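# Stand the cat litter pouch upright with its clip

## Task

Set the cat litter pouch upright near the centre of the table, one of its wide faces turned toward the robot arms, not touching the pan or the scoop. The clip must finish attached to the pouch and holding onto it tightly. The pan must still be upright at the end. You end the scene yourself with finished_scene.

## Robot and tools

Robot: two arms, left_arm and right_arm, each with a two-finger gripper. Calibrated base places in the scene frame: left_arm at (-0.024, +0.244, 0) m with quat_wxyz (+1.000, 0, 0, 0); right_arm at (+0.041, -0.340, 0) m with quat_wxyz (+1.000, 0, 0, +0.012).

Frame: every pose, target and reading uses the scene frame. Its origin is at table-top height, halfway between the two nominal bases. +z points up, +x points out over the table, and left_arm sits on the +y side. Arm names do not match image left and right. Printed hand positions and orientations can be a few centimetres off, more at long reach.

Gripper geometry: the fingers extend along the gripper's +z axis and open and close along its y axis. end_effector_position is the point between the finger pads, roughly 1 cm short of the fingertips.

Row format, shared by execute_actions and move: 16 plain numbers, one list covering both arms, even if only one arm moves. The order is left_arm x, y, z, qw, qx, qy, qz, opening, then the same 8 for right_arm. x, y, z is an absolute position in metres and qw..qz an absolute orientation quaternion with w first, both in the scene frame. Opening runs from -1 (closed) to +1 (fully open, 0.094 m). It is absolute, not an offset. Sending 0 is a real command, so to leave a gripper as it is, repeat its present value from Tool commands.

execute_actions(actions, cameras): actions is a list of actions. Each action is a list of up to 15 rows, and each row lasts one control step of 1/30 s. If an action has fewer rows, its last row is held for the remaining steps. The first action is refused if any target lies more than 0.6 m from that gripper's current position along any of the gripper's own axes. A malformed action refuses the whole call. An empty actions list just returns the state and images. To hold an orientation, repeat the same quaternion in every row rather than copying a drifted reading. For an idle arm that touches nothing, resend the last measured pose from just before it stopped, plus its intended opening, on every call.

move(target, speed, blend, opening_speed, blocking, cameras): drives each gripper in a straight line from its Hand target to the given row.
- target: one row or a list of up to 15 rows, with no 0.6 m limit. A list shares a 10 s cap, and paths are cut short after 10 s.
- speed: m/s, 0.002 to 2.9, default 0.25. Rotation is capped at twice this value in rad/s. Give one number, or one per target.
- blend: metres; the corner radius at intermediate targets in a list. 0 stops briefly at each one.
- opening_speed: per second on the -1..1 scale, at least 0.2. Use a value near the minimum when closing on something soft or breakable.
- blocking=false: returns after about 0.5 s while the motion continues. A new move replaces the running one.
Paths ignore obstacles and the other arm. Faster motion means more lag, overshoot and harder contacts, and a target set further past a contact presses harder. Steer around each arm's own base, because passing close to it can flip the shoulder posture. The result adds a move: line. done means at rest within 10 mm and 2 degrees of the target. Other endings are off_target, moving, held and fault. limits=paced means the command was clipped, and limits=held means steps were withheld. Neither done nor off_target tells you whether there is contact.

wait(seconds, cameras): 0 to 10 s; arms keep their last command, and any running move continues. stop(cameras): brakes a running move, which needs some stopping distance. zoom_image(camera, region): camera is cam_high or cam_low. region is [x0, y0, x1, y1] in pixels, at most 504x504, taken from that camera's latest image. Both images are 896x504. read_manual(section): licence texts only. finished_scene(scene): scene is the current scene number, and it cannot be undone. cameras in any call: null or ["all"] gives both, [] gives none, and an unknown name invalidates the call.

Controller behaviour: each step, the commanded orientation is clipped to within 40 degrees of the measured one. An action may fall short, so the Hand target line shows where the arm is really being sent, and you finish the motion in later calls. Friction and gravity can leave a gripper resting a centimetre or more from its command without any contact. Small commands may not start at all. A clearance check can block arm-to-forearm approaches, but it does not stop grippers or wrist cameras from colliding.

Result lines: end_effector_position and end_effector_quat_wxyz for each arm, Hand target, Tool commands, and grip_measured, which uses the opening scale. It reads up to about 2.7 mm wide when empty and a few mm narrower than a hard object under a full squeeze. The last Joint positions value is the finger opening in metres. Joint velocities reads "within noise" when the arm is still. Joint torques include the arm's own weight and carry offsets and noise; values 1 to 3 wrap at ±28 N m. The gripper reaches full force about 0.05 below the opening at first touch, and much further below for soft items. To release, command well above grip_measured. MOTOR HOT appears at 75 °C. At 90 °C an OVER-TEMPERATURE FAULT folds that arm and leaves it idle. Long stretched holds or pushing into unreachable poses heat the motors.

Things to avoid: dropping the pouch or clip, releasing moving objects, fast impacts or hard pushes, arm stops or faults, and any contact or pinch between the two arms. Do not close one gripper on the other's fingers. Nothing may fall from the table or be left off it, and the pan must not tip. Loose objects may occasionally be nudged by outside disturbances.

Each tool is called after "Call:" by a JSON object that holds its "name" and its "arguments".

## Session

Call:
{"name": "execute_actions", "arguments": {"actions": []}}

Call:
{"name": "zoom_image", "arguments": {"camera": "cam_high", "region": [220, 100, 720, 480]}}

Call:
{"name": "zoom_image", "arguments": {"camera": "cam_high", "region": [400, 160, 600, 320]}}

Call:
{"name": "zoom_image", "arguments": {"camera": "cam_low", "region": [400, 100, 720, 320]}}

Scene clock: 0.00 s.
left_arm: end_effector_position=(+0.1681, +0.5915, +0.1738) grip_measured=+1.000 end_effector_quat_wxyz=(-0.401, +0.723, -0.498, -0.263) | right_arm: end_effector_position=(+0.3793, -0.5114, +0.1383) grip_measured=+1.000 end_effector_quat_wxyz=(+0.661, +0.421, +0.621, -0.029)
Joint positions: left_arm=[0.805 1.402 0.912 -0.226 -0.605 -0.848 0.094] | right_arm=[-0.353 1.501 0.26 1.11 0.308 0.592 0.094]
Joint velocities: within noise
Joint torques (N m): no reading
Motor temperatures (°C): left_arm=[29 30 33 29 28 30 28] | right_arm=[27 32 31 27 26 27 28]
Heat: left arm: 33 °C; right arm: 32 °C.
Hand target: left_arm +0.1669, +0.5919, +0.1785; -0.403, +0.722, -0.495, -0.266 | right_arm +0.3797, -0.5119, +0.1393; +0.661, +0.419, +0.621, -0.032
Tool commands: left_gripper/opening=+1.0 right_gripper/opening=+1.0

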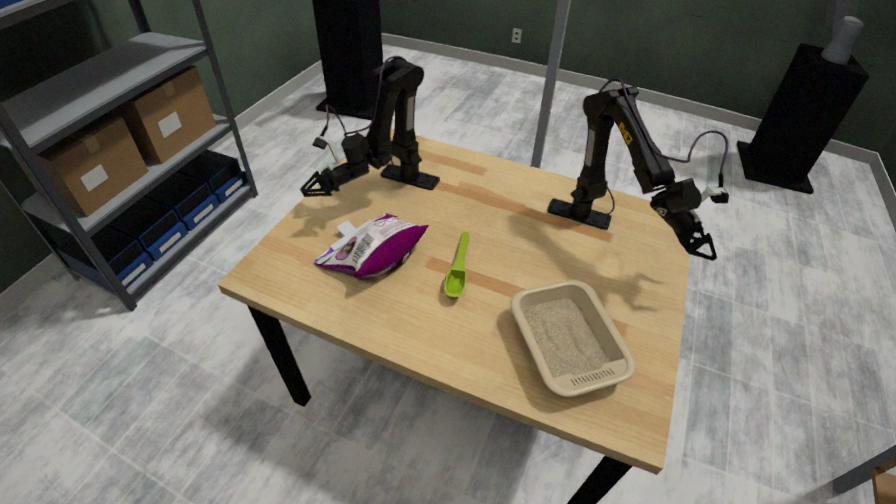

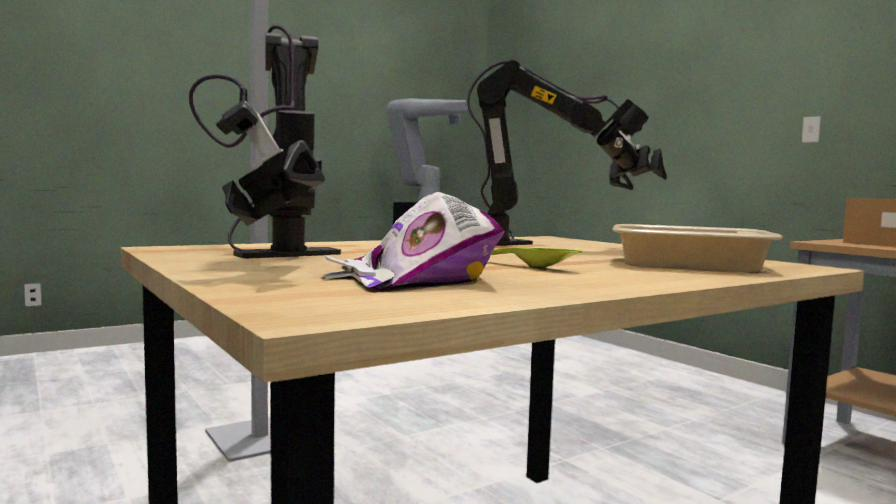

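Scaled by 1.008.

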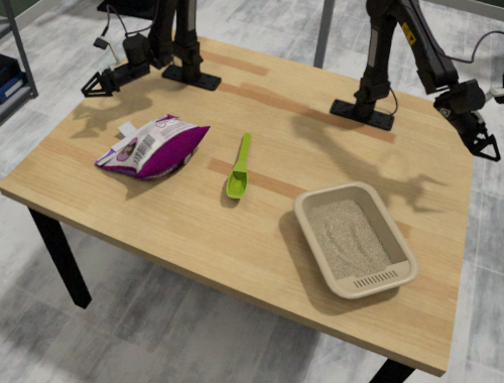

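Scaled by 2.520.

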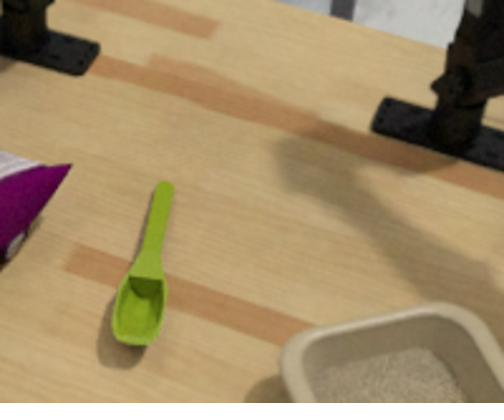

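Scaled by 1.575.

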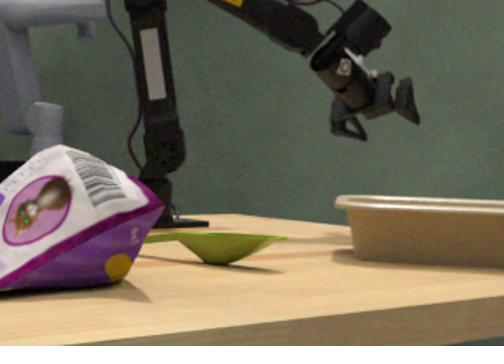

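Call:
{"name": "zoom_image", "arguments": {"camera": "cam_high", "region": [300, 200, 440, 290]}}

Call:
{"name": "zoom_image", "arguments": {"camera": "cam_low", "region": [310, 180, 520, 300]}}

Call:
{"name": "zoom_image", "arguments": {"camera": "cam_high", "region": [310, 210, 380, 280]}}

Call:
{"name": "zoom_image", "arguments": {"camera": "cam_low", "region": [315, 240, 405, 300]}}

Scaled by 3.600.

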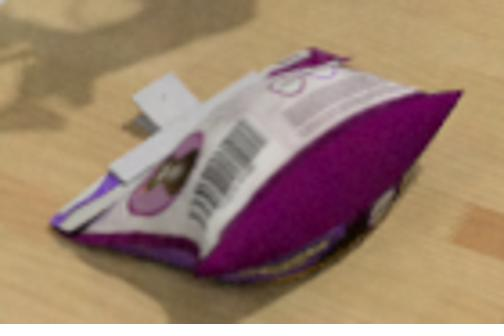

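Scaled by 2.400.

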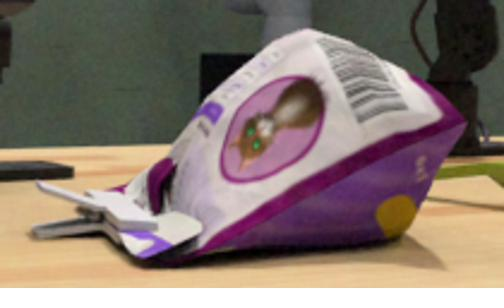

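Scaled by 7.200.

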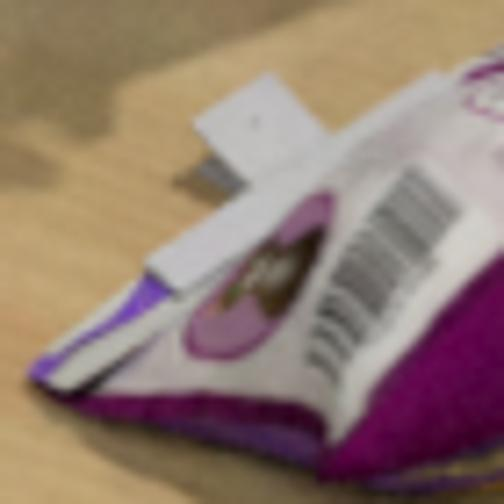

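Scaled by 5.600.

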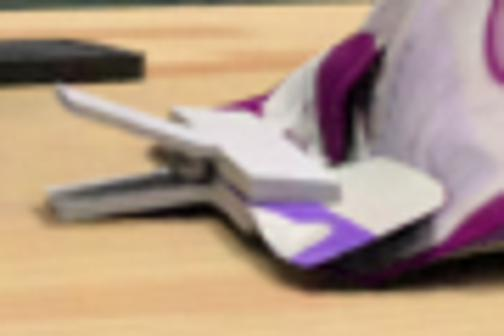

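Call:
{"name": "move", "arguments": {"target": [[0.335,-0.033,0.12,0,-0.1366,0.9906,0,0.3,0.30,-0.44,0.16,0.2499,0.2099,0.8644,0.3824,0.277],[0.335,-0.033,0.022,0,-0.1366,0.9906,0,0.3,0.306,-0.4155,0.10,0.2499,0.2099,0.8644,0.3824,0.277]], "speed": [0.4,0.15]}}

Call:
{"name": "zoom_image", "arguments": {"camera": "cam_high", "region": [300, 180, 420, 290]}}

Call:
{"name": "zoom_image", "arguments": {"camera": "cam_high", "region": [420, 200, 520, 310]}}

Call:
{"name": "zoom_image", "arguments": {"camera": "cam_low", "region": [280, 140, 440, 300]}}

Scene clock: 9.97 s.
left_arm: end_effector_position=(+0.3346, -0.0340, +0.0308) grip_measured=+0.301 end_effector_quat_wxyz=(+0.004, -0.138, +0.990, -0.004) | right_arm: end_effector_position=(+0.3048, -0.4196, +0.1027) grip_measured=+0.279 end_effector_quat_wxyz=(+0.248, +0.214, +0.867, +0.375)
Joint positions: left_arm=[-0.662 2.327 1.961 -1.195 -0.001 -0.938 0.061] | right_arm=[-0.867 1.53 0.868 -0.932 -0.932 -0.372 0.06]
Joint velocities: within noise
Joint torques (N m): left_arm=[0.24 -10.56 5.45 0.53 0.01 0.02] | right_arm=[0.58 -4.72 4.15 0.24 -0.8 -0.03]
Motor temperatures (°C): left_arm=[29 32 35 31 28 30 28] | right_arm=[27 33 33 30 26 27 28]
Heat: left arm: 35 °C; right arm: 33 °C.
Hand target: left_arm +0.3348, -0.0330, +0.0221; +0.000, -0.137, +0.991, +0.000 | right_arm +0.3058, -0.4154, +0.1001; +0.250, +0.210, +0.864, +0.383
Off the commanded pose: left_arm 0.009 m, 1 deg | right_arm 0.005 m, 1 deg.
move: done

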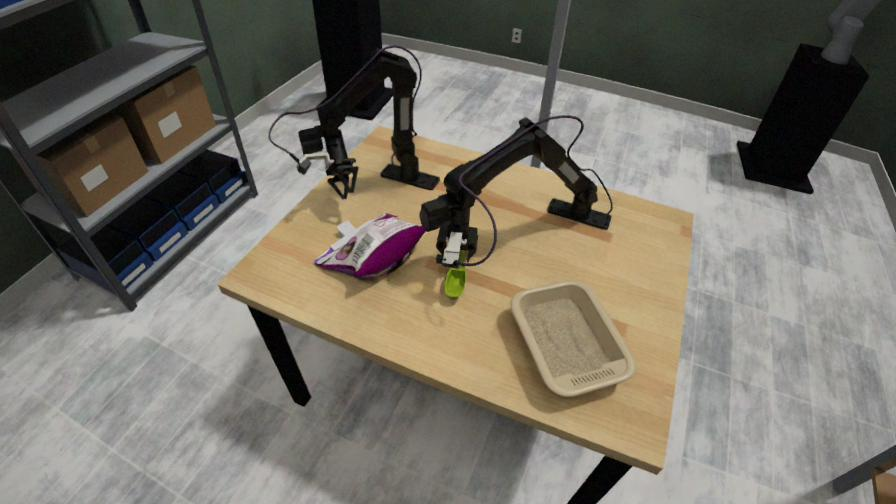

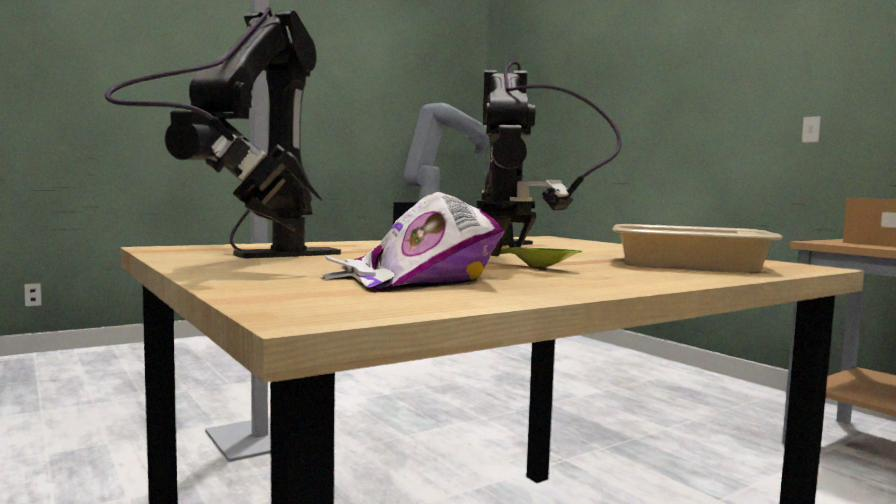

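Scaled by 4.200.

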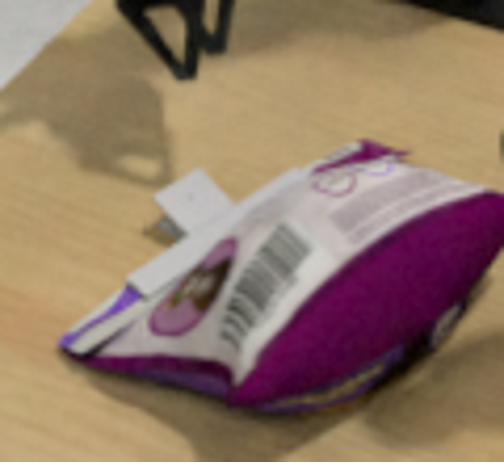

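Scaled by 4.582.

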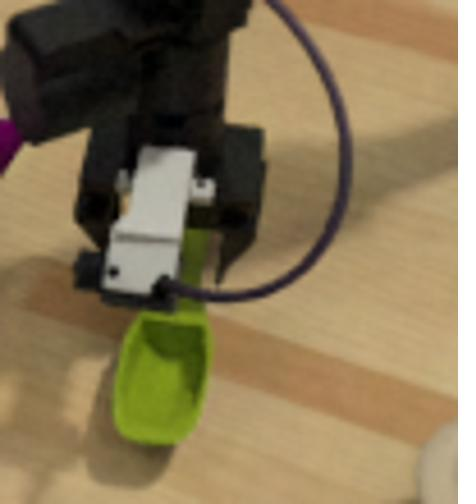

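Scaled by 3.150.

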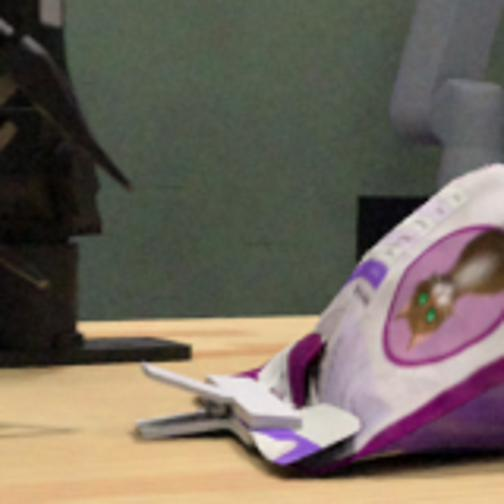

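Call:
{"name": "move", "arguments": {"target": [[0.335,-0.033,0.013,0,-0.1366,0.9906,0,0.3,0.306,-0.4125,0.028,0.2499,0.2099,0.8644,0.3824,0.277],[0.335,-0.033,0.013,0,-0.1366,0.9906,0,-1,0.306,-0.4125,0.028,0.2499,0.2099,0.8644,0.3824,0.277]], "speed": 0.15, "opening_speed": 1.5}}

Call:
{"name": "zoom_image", "arguments": {"camera": "cam_high", "region": [300, 180, 420, 290]}}

Call:
{"name": "zoom_image", "arguments": {"camera": "cam_high", "region": [420, 200, 520, 310]}}

Call:
{"name": "zoom_image", "arguments": {"camera": "cam_low", "region": [280, 180, 400, 300]}}

Scene clock: 13.00 s.
left_arm: end_effector_position=(+0.3363, -0.0355, +0.0255) grip_measured=-0.569 end_effector_quat_wxyz=(+0.008, -0.137, +0.991, -0.008) | right_arm: end_effector_position=(+0.3080, -0.4155, +0.0372) grip_measured=+0.278 end_effector_quat_wxyz=(+0.256, +0.213, +0.860, +0.386)
Joint positions: left_arm=[-0.662 2.327 1.94 -1.161 0 -0.937 0.02] | right_arm=[-0.86 1.694 0.706 -0.594 -0.964 -0.357 0.06]
Joint velocities: within noise
Joint torques (N m): left_arm=[0.38 -10.17 5.34 0.59 -0.03 0.08] | right_arm=[0.68 -4.41 3.02 0.38 -0.45 -0.05]
Motor temperatures (°C): left_arm=[29 34 36 31 28 30 28] | right_arm=[27 33 33 29 26 27 28]
Heat: left arm: 36 °C; right arm: 33 °C.
Hand target: left_arm +0.3347, -0.0328, +0.0132; +0.000, -0.137, +0.991, +0.000 | right_arm +0.3057, -0.4125, +0.0284; +0.250, +0.210, +0.864, +0.383
Off the commanded pose: left_arm 0.013 m, 1 deg | right_arm 0.010 m, 1 deg.
move: off_target (left_arm); target 2's new opening was sent with left_arm's hand 0.013 m and 1 deg from that target

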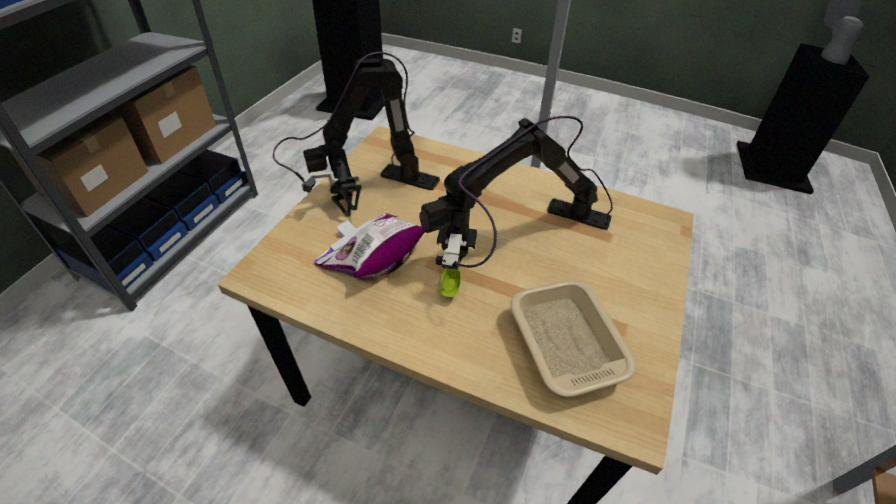

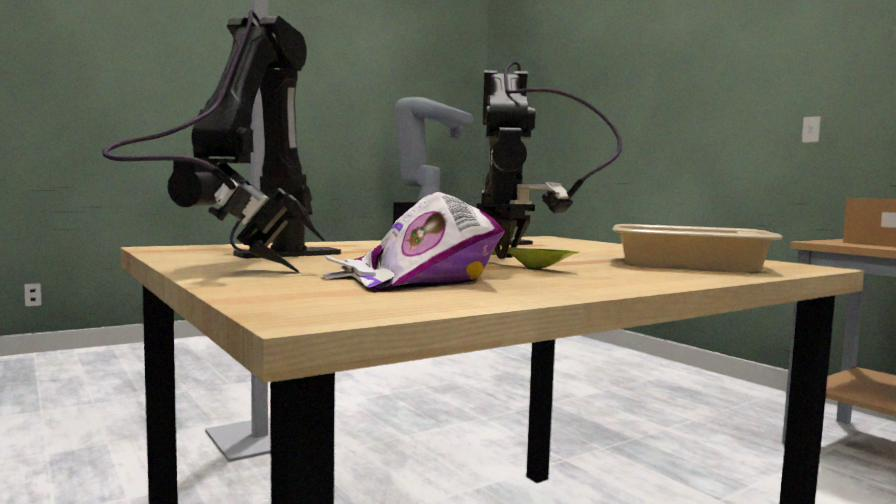

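Scaled by 4.200.

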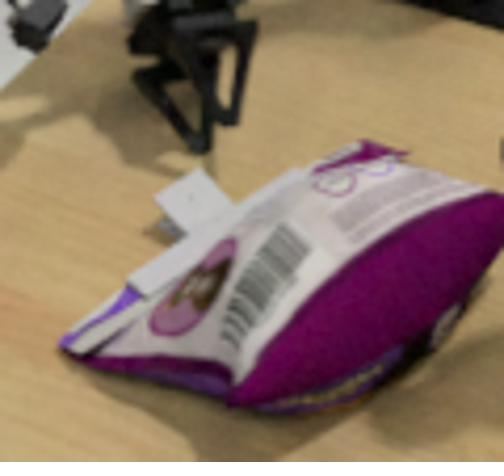

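Scaled by 4.582.

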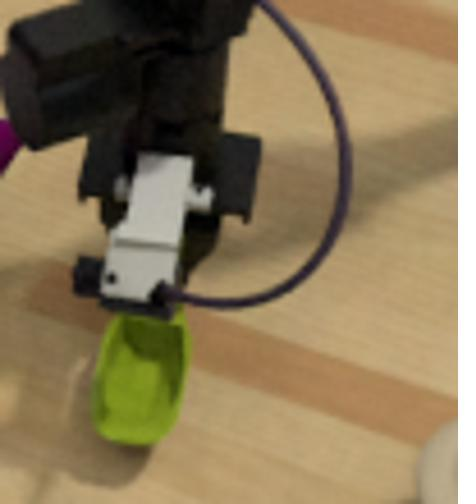

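Scaled by 4.200.

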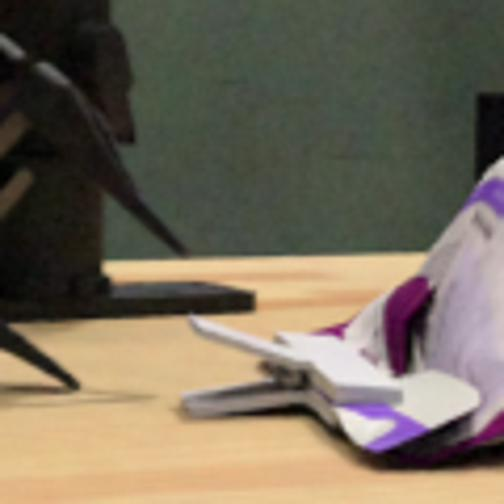

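Call:
{"name": "move", "arguments": {"target": [[0.335,-0.033,0.06,0,-0.1366,0.9906,0,-1,0.306,-0.4125,0.017,0.2499,0.2099,0.8644,0.3824,0.277],[0.17,0.25,0.06,0,-0.1366,0.9906,0,-1,0.332,-0.3305,0.017,0.2499,0.2099,0.8644,0.3824,0.277]], "speed": [0.12,0.28]}}

Call:
{"name": "zoom_image", "arguments": {"camera": "cam_high", "region": [300, 180, 420, 290]}}

Call:
{"name": "zoom_image", "arguments": {"camera": "cam_low", "region": [280, 180, 400, 300]}}

Scene clock: 16.03 s.
left_arm: end_effector_position=(+0.1716, +0.2498, +0.0591) grip_measured=-0.569 end_effector_quat_wxyz=(-0.005, -0.136, +0.991, +0.003) | right_arm: end_effector_position=(+0.3442, -0.3369, +0.0384) grip_measured=+0.278 end_effector_quat_wxyz=(+0.282, +0.195, +0.850, +0.401)
Joint positions: left_arm=[0.019 1.323 0.813 -1.072 -0.005 -0.254 0.02] | right_arm=[-0.509 1.549 0.453 0.042 -0.929 0.23 0.06]
Joint velocities: within noise
Joint torques (N m): left_arm=[0.49 -4.44 5.45 0.45 0.01 -0.01] | right_arm=[1.95 -3.59 2.36 0.73 0.15 -0.08]
Motor temperatures (°C): left_arm=[29 35 36 30 28 30 28] | right_arm=[27 33 33 29 26 27 28]
Heat: left arm: 36 °C; right arm: 33 °C.
Hand target: left_arm +0.1701, +0.2500, +0.0600; +0.000, -0.136, +0.991, +0.000 | right_arm +0.3306, -0.3307, +0.0183; +0.250, +0.209, +0.865, +0.383
Off the commanded pose: left_arm 0.002 m, 1 deg | right_arm 0.025 m, 5 deg.
move: off_target (right_arm)

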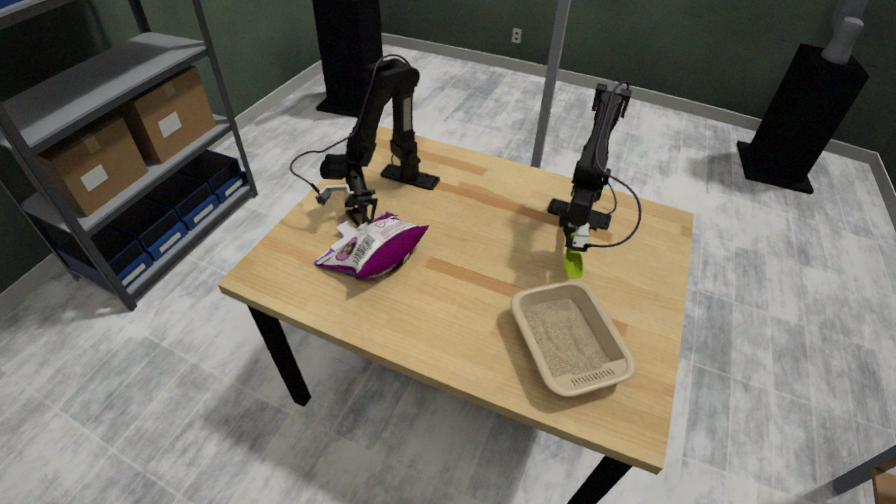

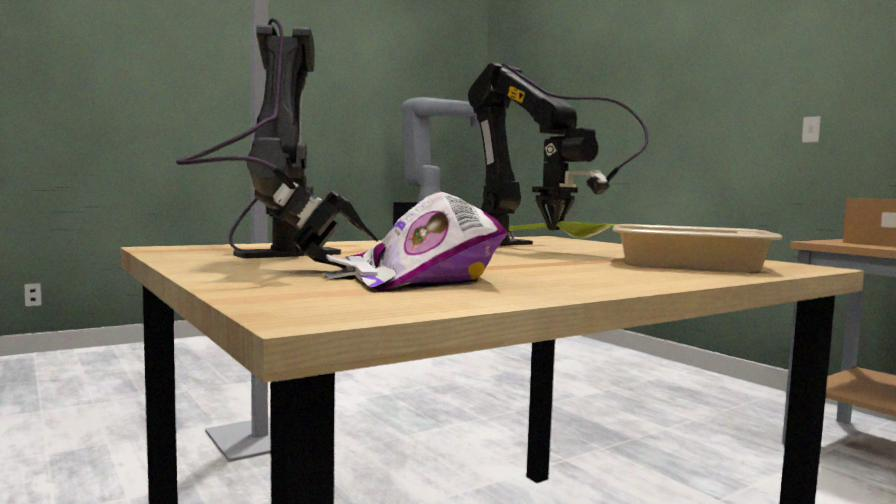

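Scaled by 4.200.

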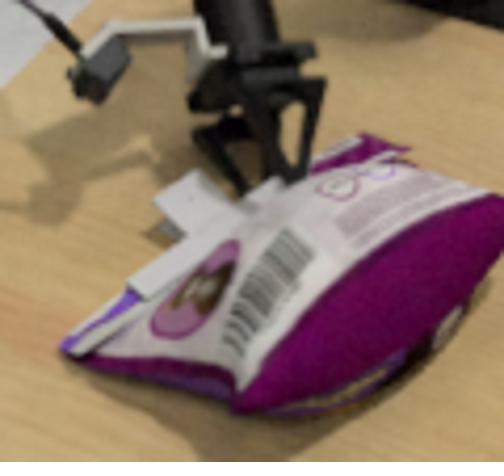

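Scaled by 4.200.

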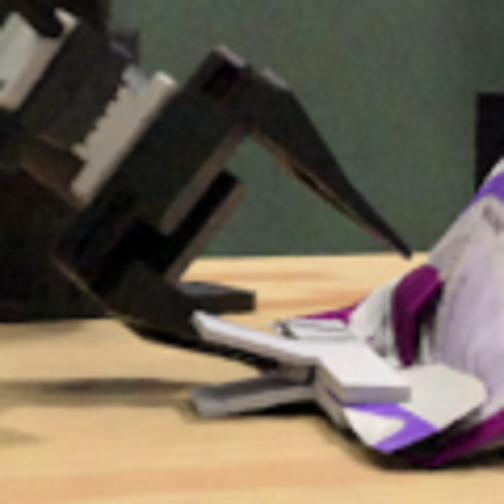

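Call:
{"name": "move", "arguments": {"target": [[0.17,0.25,0.02,0,-0.1366,0.9906,0,-1,0.330,-0.3325,0.016,0.2499,0.2099,0.8644,0.3824,-0.3],[0.17,0.25,0.02,0,-0.1366,0.9906,0,0.2,0.330,-0.3325,0.016,0.2499,0.2099,0.8644,0.3824,-0.9]], "speed": 0.15, "opening_speed": 0.8}}

Call:
{"name": "zoom_image", "arguments": {"camera": "cam_high", "region": [300, 180, 420, 290]}}

Call:
{"name": "zoom_image", "arguments": {"camera": "cam_low", "region": [280, 180, 400, 300]}}

Scene clock: 20.27 s.
left_arm: end_effector_position=(+0.1705, +0.2497, +0.0236) grip_measured=+0.199 end_effector_quat_wxyz=(+0.001, -0.136, +0.991, +0.002) | right_arm: end_effector_position=(+0.3423, -0.3462, +0.0245) grip_measured=-0.572 end_effector_quat_wxyz=(+0.277, +0.211, +0.864, +0.365)
Joint positions: left_arm=[0.019 1.361 0.692 -0.901 -0.005 -0.253 0.056] | right_arm=[-0.507 1.558 0.446 0.045 -0.845 0.226 0.02]
Joint velocities: within noise
Joint torques (N m): left_arm=[0.43 -2.7 5.01 0.59 0.03 0.05] | right_arm=[1.13 -3.55 2.71 0.71 -0.74 -0.11]
Motor temperatures (°C): left_arm=[29 34 35 30 28 30 28] | right_arm=[27 33 32 29 26 27 28]
Heat: left arm: 35 °C; right arm: 33 °C.
Hand target: left_arm +0.1700, +0.2500, +0.0201; +0.000, -0.137, +0.991, +0.000 | right_arm +0.3301, -0.3328, +0.0164; +0.250, +0.210, +0.864, +0.382
Off the commanded pose: left_arm 0.004 m, 0 deg | right_arm 0.020 m, 4 deg.
move: off_target (right_arm); target 2's new opening was sent with right_arm's hand 0.021 m and 4 deg from that target

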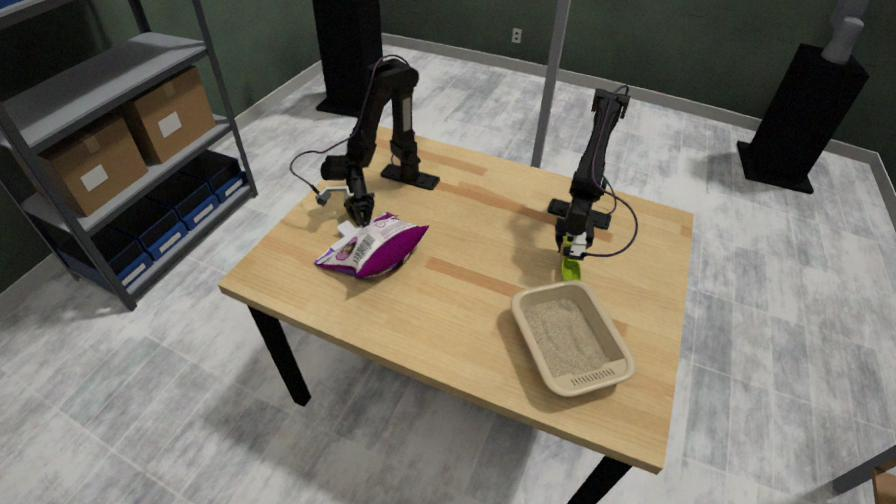

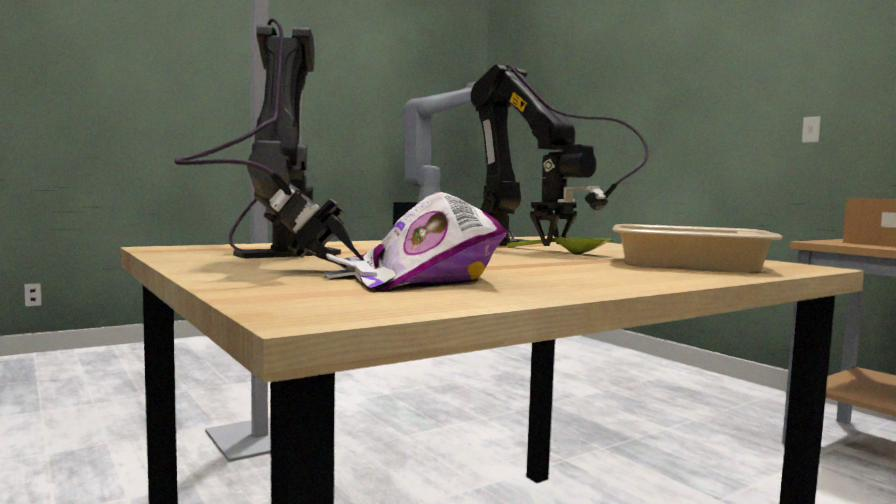

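Scaled by 4.200.

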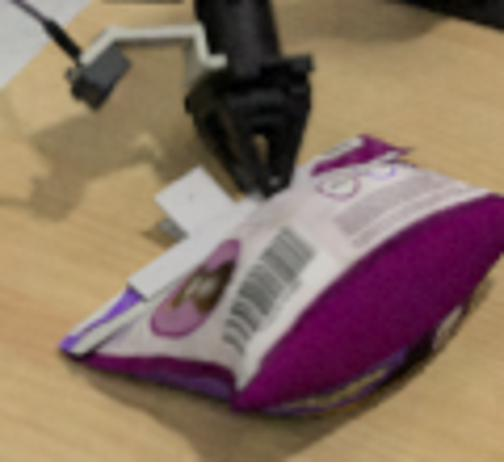

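Scaled by 4.200.

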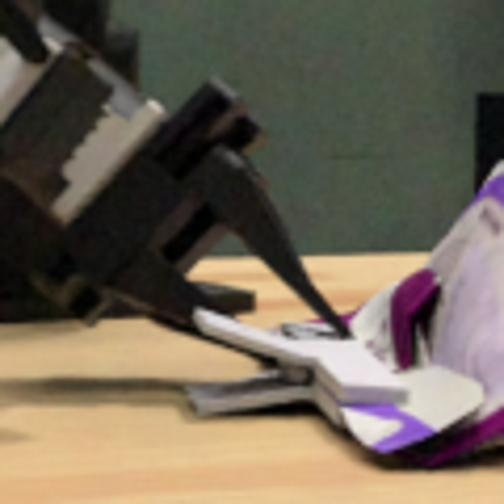

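Call:
{"name": "move", "arguments": {"target": [[0.17,0.25,0.10,0,-0.1366,0.9906,0,0.2,0.337,-0.336,0.07,0.2499,0.2099,0.8644,0.3824,-1],[0.15,0.33,0.18,0,-0.1366,0.9906,0,0.2,0.347,-0.325,0.15,0.2378,0.1749,0.9381,0.1809,-1],[0.12,0.42,0.22,0,-0.1366,0.9906,0,0.2,0.362,-0.295,0.235,0.2144,0.1316,0.9674,-0.0292,-1]], "speed": 0.12}}

Call:
{"name": "zoom_image", "arguments": {"camera": "cam_high", "region": [300, 150, 460, 290]}}

Call:
{"name": "zoom_image", "arguments": {"camera": "cam_low", "region": [280, 80, 540, 320]}}

Scene clock: 25.67 s.
left_arm: end_effector_position=(+0.1188, +0.4184, +0.2148) grip_measured=+0.199 end_effector_quat_wxyz=(+0.036, -0.137, +0.989, +0.035) | right_arm: end_effector_position=(+0.3445, -0.2879, +0.2072) grip_measured=-0.580 end_effector_quat_wxyz=(+0.159, +0.114, +0.980, -0.019)
Joint positions: left_arm=[0.877 1.355 1.46 -1.576 -0.004 0.602 0.056] | right_arm=[0.227 1.469 1.479 -1.295 0.148 0.462 0.02]
Joint velocities: within noise
Joint torques (N m): left_arm=[0.29 -2.78 7.72 0.53 0.02 0.02] | right_arm=[-0.08 -6.28 11.33 0.85 0.75 0.27]
Motor temperatures (°C): left_arm=[29 33 36 30 28 30 28] | right_arm=[27 34 34 30 26 27 28]
Heat: left arm: 36 °C; right arm: 34 °C.
Hand target: left_arm +0.1201, +0.4201, +0.2193; +0.039, -0.136, +0.989, +0.036 | right_arm +0.3598, -0.2948, +0.2354; +0.214, +0.133, +0.967, -0.027
Off the commanded pose: left_arm 0.006 m, 6 deg | right_arm 0.034 m, 7 deg.
joint sent to its limit (left arm) — joint 4 (wrist pitch), lower limit. The joint targets are off in orientation, not in position.
move: off_target (left_arm, right_arm)

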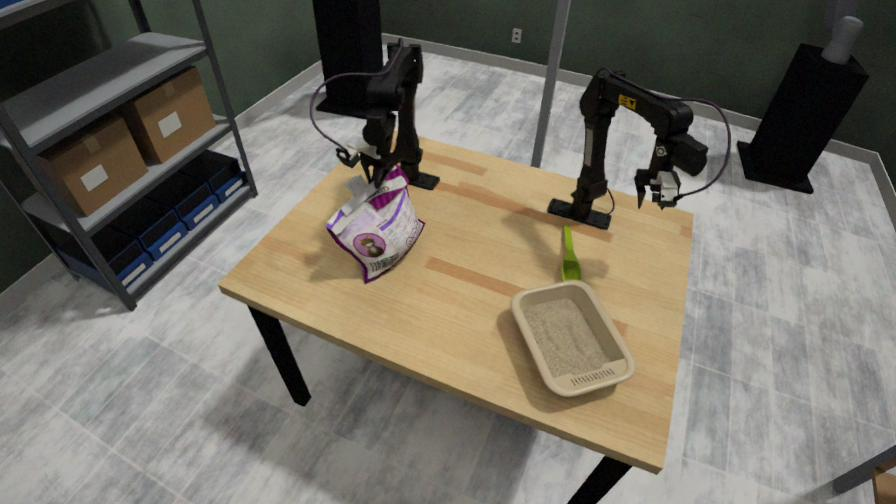

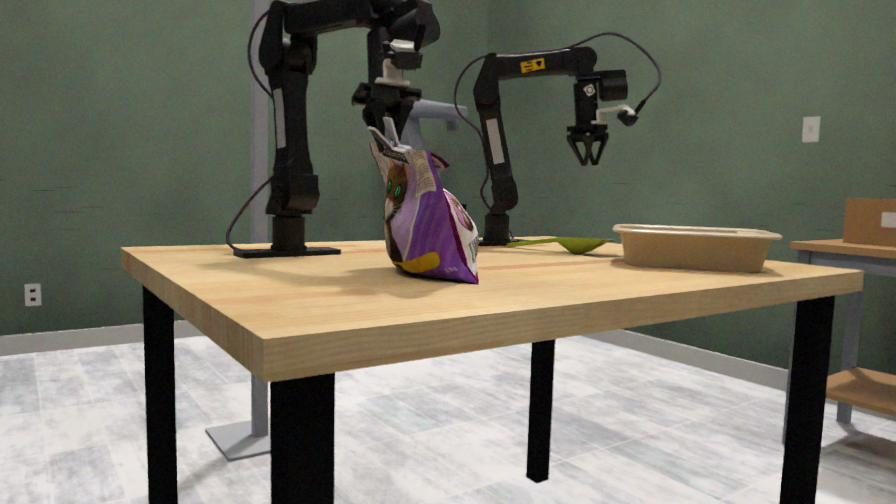

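Scaled by 3.150.

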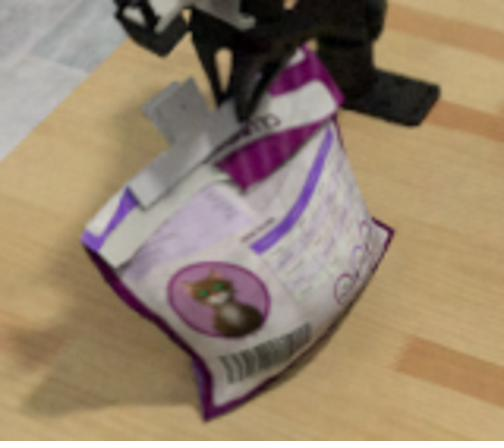

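Scaled by 1.938.

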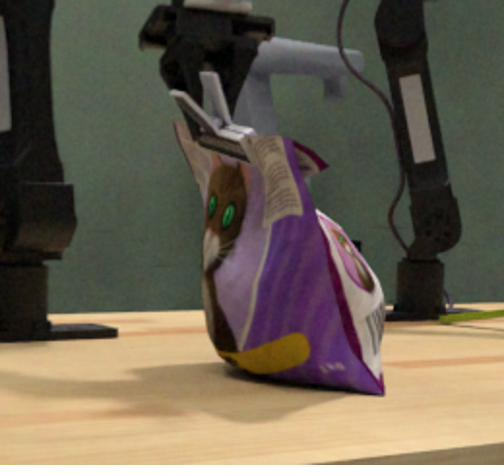

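Call:
{"name": "move", "arguments": {"target": [[0.12,0.42,0.20,0,-0.1366,0.9906,0,0.2,0.355,-0.28,0.265,0.2144,0.1316,0.9674,-0.0292,-1],[0.12,0.42,0.20,0,-0.1366,0.9906,0,0.2,0.292,-0.078,0.265,0.153,-0.6903,0.6903,0.153,-1]], "speed": [0.12,0.28], "blend": 0.02}}

Call:
{"name": "zoom_image", "arguments": {"camera": "cam_high", "region": [380, 130, 560, 300]}}

Call:
{"name": "zoom_image", "arguments": {"camera": "cam_low", "region": [340, 80, 640, 300]}}

Scene clock: 30.60 s.
left_arm: end_effector_position=(+0.1221, +0.4223, +0.2027) grip_measured=+0.199 end_effector_quat_wxyz=(+0.014, -0.137, +0.990, +0.015) | right_arm: end_effector_position=(+0.2948, -0.0932, +0.2480) grip_measured=-0.991 end_effector_quat_wxyz=(-0.120, +0.685, -0.707, -0.129)
Joint positions: left_arm=[0.877 1.413 1.46 -1.577 -0.004 0.602 0.056] | right_arm=[0.6 1.769 1.965 -1.56 -0.289 -0.885 0]
Joint velocities: within noise
Joint torques (N m): left_arm=[0.25 -3.19 5.49 0.41 0.02 0.05] | right_arm=[1.02 -8.09 8.42 0.68 -0.87 -0.07]
Motor temperatures (°C): left_arm=[29 32 36 30 28 30 28] | right_arm=[27 35 36 30 27 27 28]
Heat: left arm: 36 °C; right arm: 36 °C.
Hand target: left_arm +0.1200, +0.4201, +0.1996; +0.007, -0.137, +0.991, +0.006 | right_arm +0.2914, -0.0790, +0.2653; -0.153, +0.691, -0.690, -0.153
Off the commanded pose: left_arm 0.004 m, 2 deg | right_arm 0.023 m, 5 deg.
joint sent to its limit (left arm) — joint 4 (wrist pitch), lower limit. The joint targets still meet the commanded pose.
move: off_target (right_arm)

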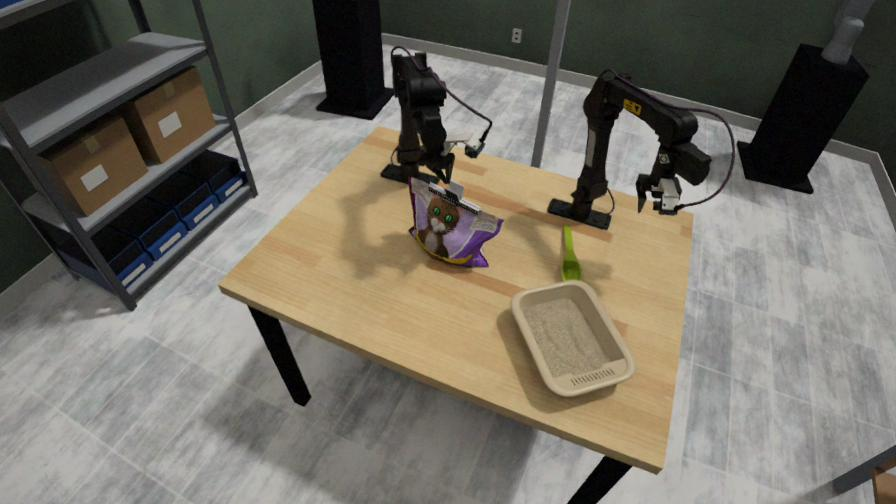

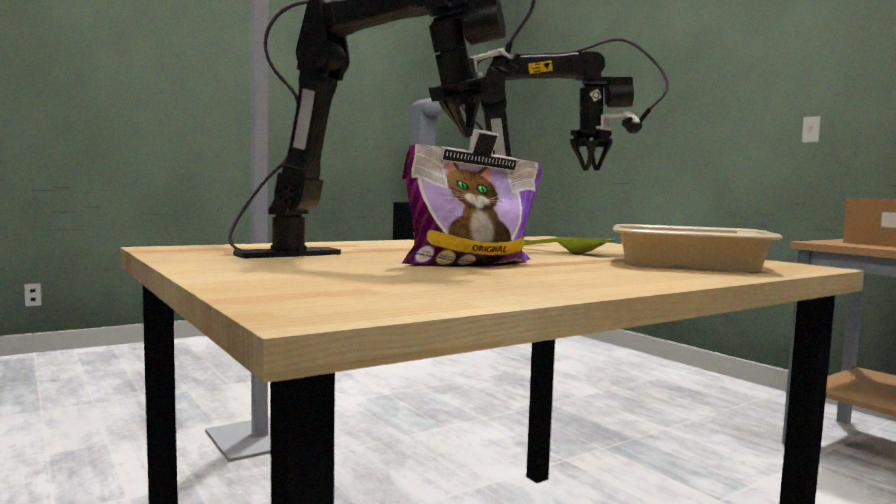

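Scaled by 2.800.

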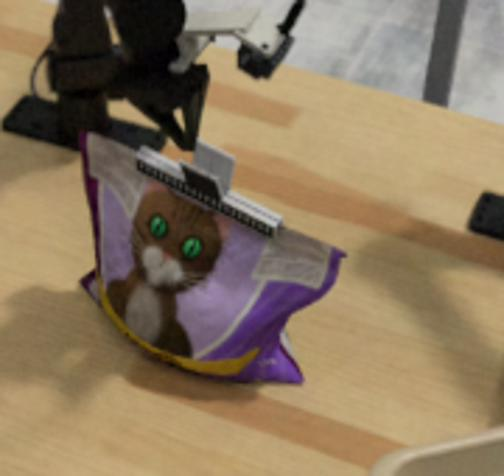

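Scaled by 1.680.

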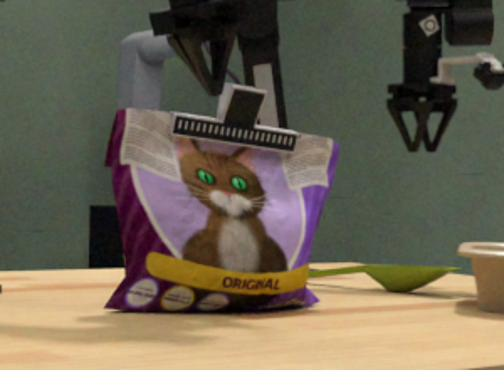

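Call:
{"name": "move", "arguments": {"target": [[0.12,0.42,0.20,0,-0.1366,0.9906,0,0.2,0.28,-0.24,0.265,0.1,-0.45,0.88,0.08,-1],[0.12,0.42,0.20,0,-0.1366,0.9906,0,0.2,0.298,-0.315,0.16,0,-0.0872,0.9962,0,-1],[0.12,0.42,0.20,0,-0.1366,0.9906,0,0.2,0.298,-0.31,0.055,0,-0.0872,0.9962,0,-1]], "speed": [0.3,0.3,0.25], "blend": 0.02}}

Call:
{"name": "zoom_image", "arguments": {"camera": "cam_high", "region": [360, 130, 540, 300]}}

Scene clock: 34.90 s.
left_arm: end_effector_position=(+0.1221, +0.4223, +0.2027) grip_measured=+0.199 end_effector_quat_wxyz=(+0.014, -0.137, +0.990, +0.015) | right_arm: end_effector_position=(+0.2983, -0.3105, +0.0601) grip_measured=-0.992 end_effector_quat_wxyz=(+0.001, -0.086, +0.996, +0.004)
Joint positions: left_arm=[0.877 1.413 1.46 -1.577 -0.004 0.602 0.056] | right_arm=[0.079 1.561 1.023 -1.029 -0.008 -0.07 0]
Joint velocities: within noise
Joint torques (N m): left_arm=[0.35 -3.49 5.38 0.4 0.03 0.04] | right_arm=[0.77 -5.09 4.66 0.29 0.06 0.04]
Motor temperatures (°C): left_arm=[29 32 36 30 28 30 28] | right_arm=[27 35 35 30 27 27 28]
Heat: left arm: 36 °C; right arm: 35 °C.
Hand target: left_arm +0.1200, +0.4201, +0.1996; +0.007, -0.137, +0.991, +0.006 | right_arm +0.2980, -0.3100, +0.0551; +0.000, -0.087, +0.996, +0.000
Off the commanded pose: left_arm 0.004 m, 2 deg | right_arm 0.005 m, 1 deg.
joint sent to its limit (left arm) — joint 4 (wrist pitch), lower limit. The joint targets still meet the commanded pose.
move: done

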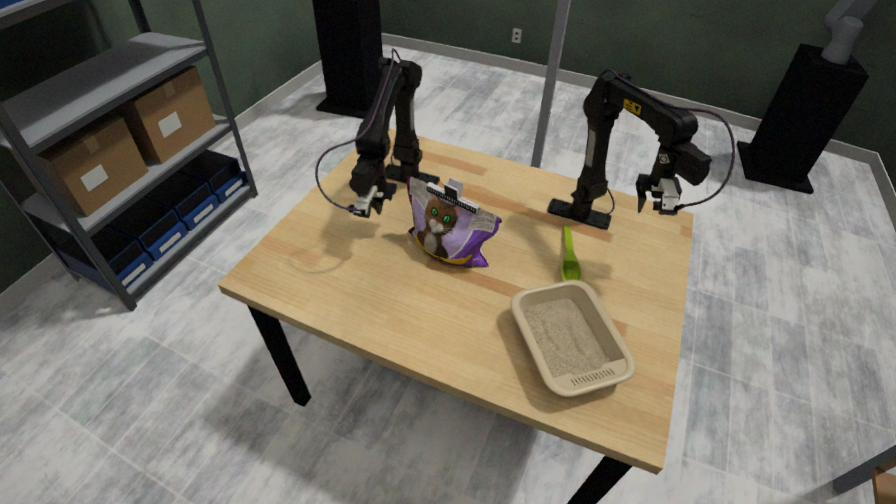

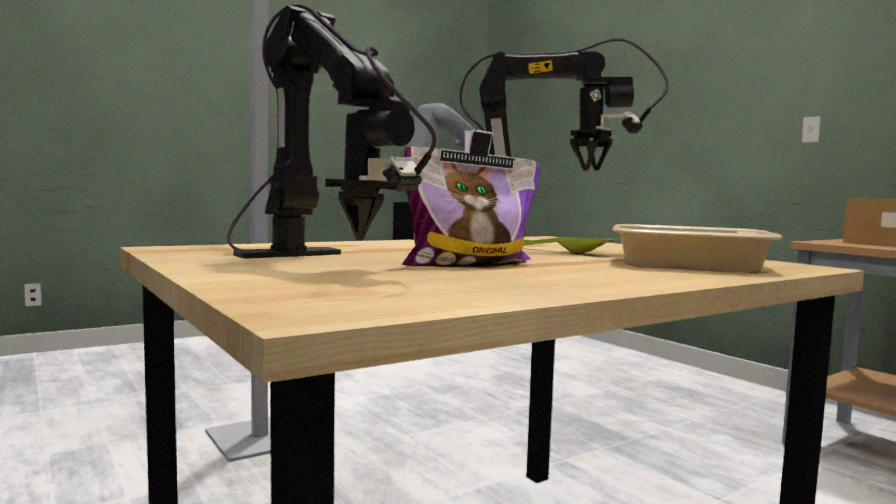

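Scaled by 2.800.

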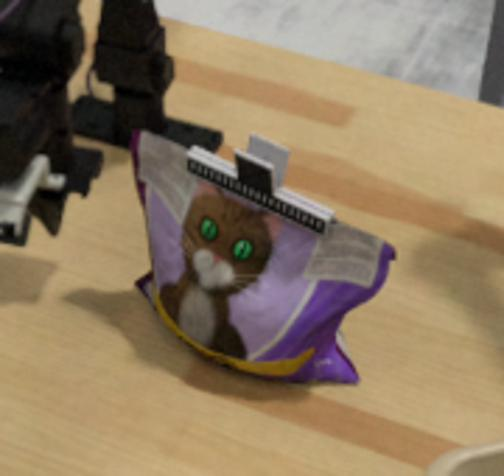

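Call:
{"name": "move", "arguments": {"target": [[0.12,0.42,0.20,0,-0.1366,0.9906,0,0.2,0.30,-0.30,0.028,-0.133,0.633,0.7544,0.1116,-1],[0.12,0.42,0.20,0,-0.1366,0.9906,0,0.2,0.30,-0.155,0.028,-0.133,0.633,0.7544,0.1116,-1]], "speed": [0.35,0.1]}}

Call:
{"name": "zoom_image", "arguments": {"camera": "cam_high", "region": [360, 130, 540, 300]}}

Call:
{"name": "zoom_image", "arguments": {"camera": "cam_low", "region": [340, 80, 640, 300]}}

Scene clock: 39.97 s.
left_arm: end_effector_position=(+0.1221, +0.4223, +0.2027) grip_measured=+0.199 end_effector_quat_wxyz=(+0.014, -0.137, +0.990, +0.015) | right_arm: end_effector_position=(+0.2943, -0.1720, +0.0232) grip_measured=-0.992 end_effector_quat_wxyz=(-0.118, +0.638, +0.755, +0.091)
Joint positions: left_arm=[0.877 1.413 1.46 -1.577 -0.004 0.602 0.056] | right_arm=[0.387 1.727 1.01 -0.794 -0.293 1.823 0]
Joint velocities: within noise
Joint torques (N m): left_arm=[0.49 -3.37 5.49 0.4 0.05 0.07] | right_arm=[1.5 -5.65 7.58 0.45 -0.74 0.22]
Motor temperatures (°C): left_arm=[29 32 35 30 28 30 28] | right_arm=[27 35 35 29 27 27 28]
Heat: left arm: 35 °C; right arm: 35 °C.
Hand target: left_arm +0.1200, +0.4201, +0.1996; +0.007, -0.137, +0.991, +0.006 | right_arm +0.2994, -0.1556, +0.0284; -0.133, +0.633, +0.755, +0.111
Off the commanded pose: left_arm 0.004 m, 2 deg | right_arm 0.019 m, 3 deg.
joint sent to its limit (left arm) — joint 4 (wrist pitch), lower limit. The joint targets still meet the commanded pose.
move: off_target (right_arm)

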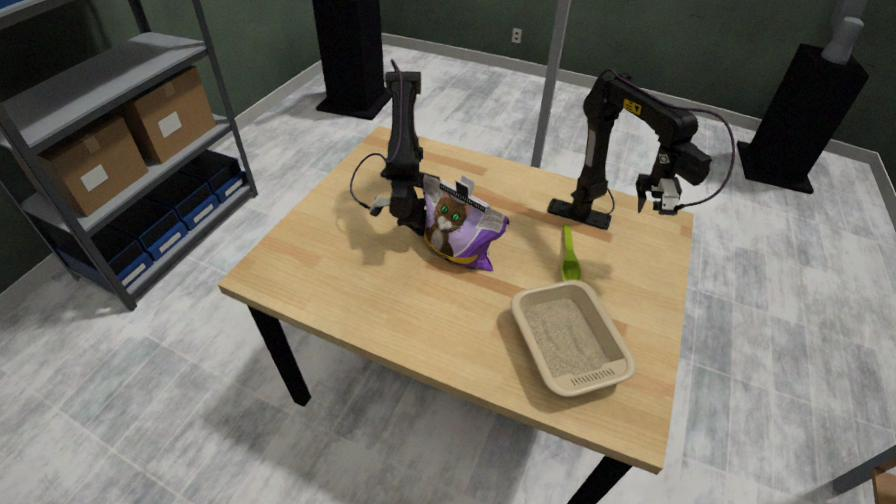

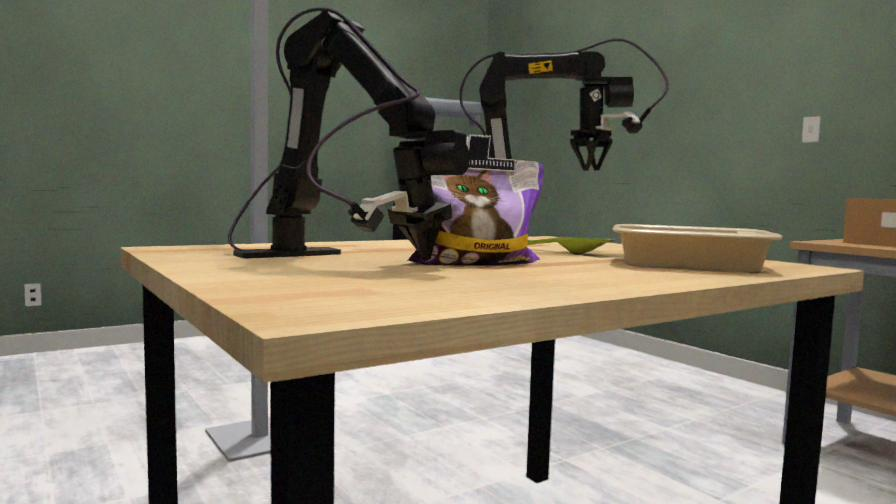

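Scaled by 2.800.

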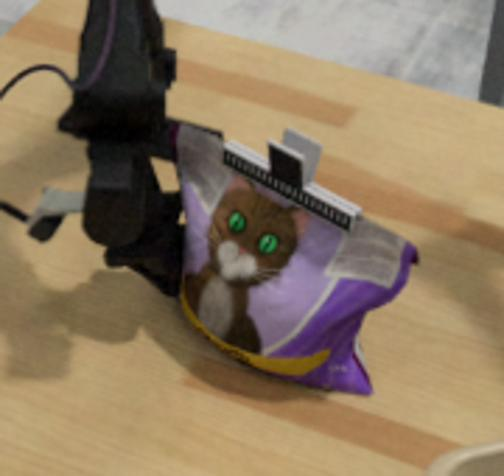

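Scaled by 1.680.

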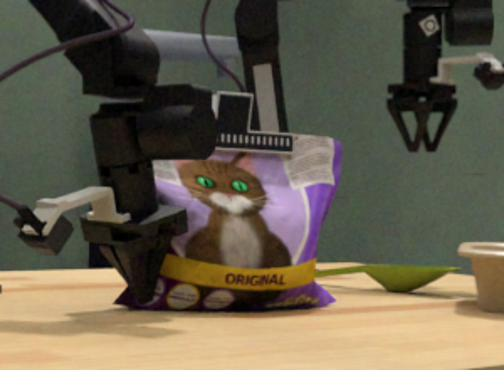

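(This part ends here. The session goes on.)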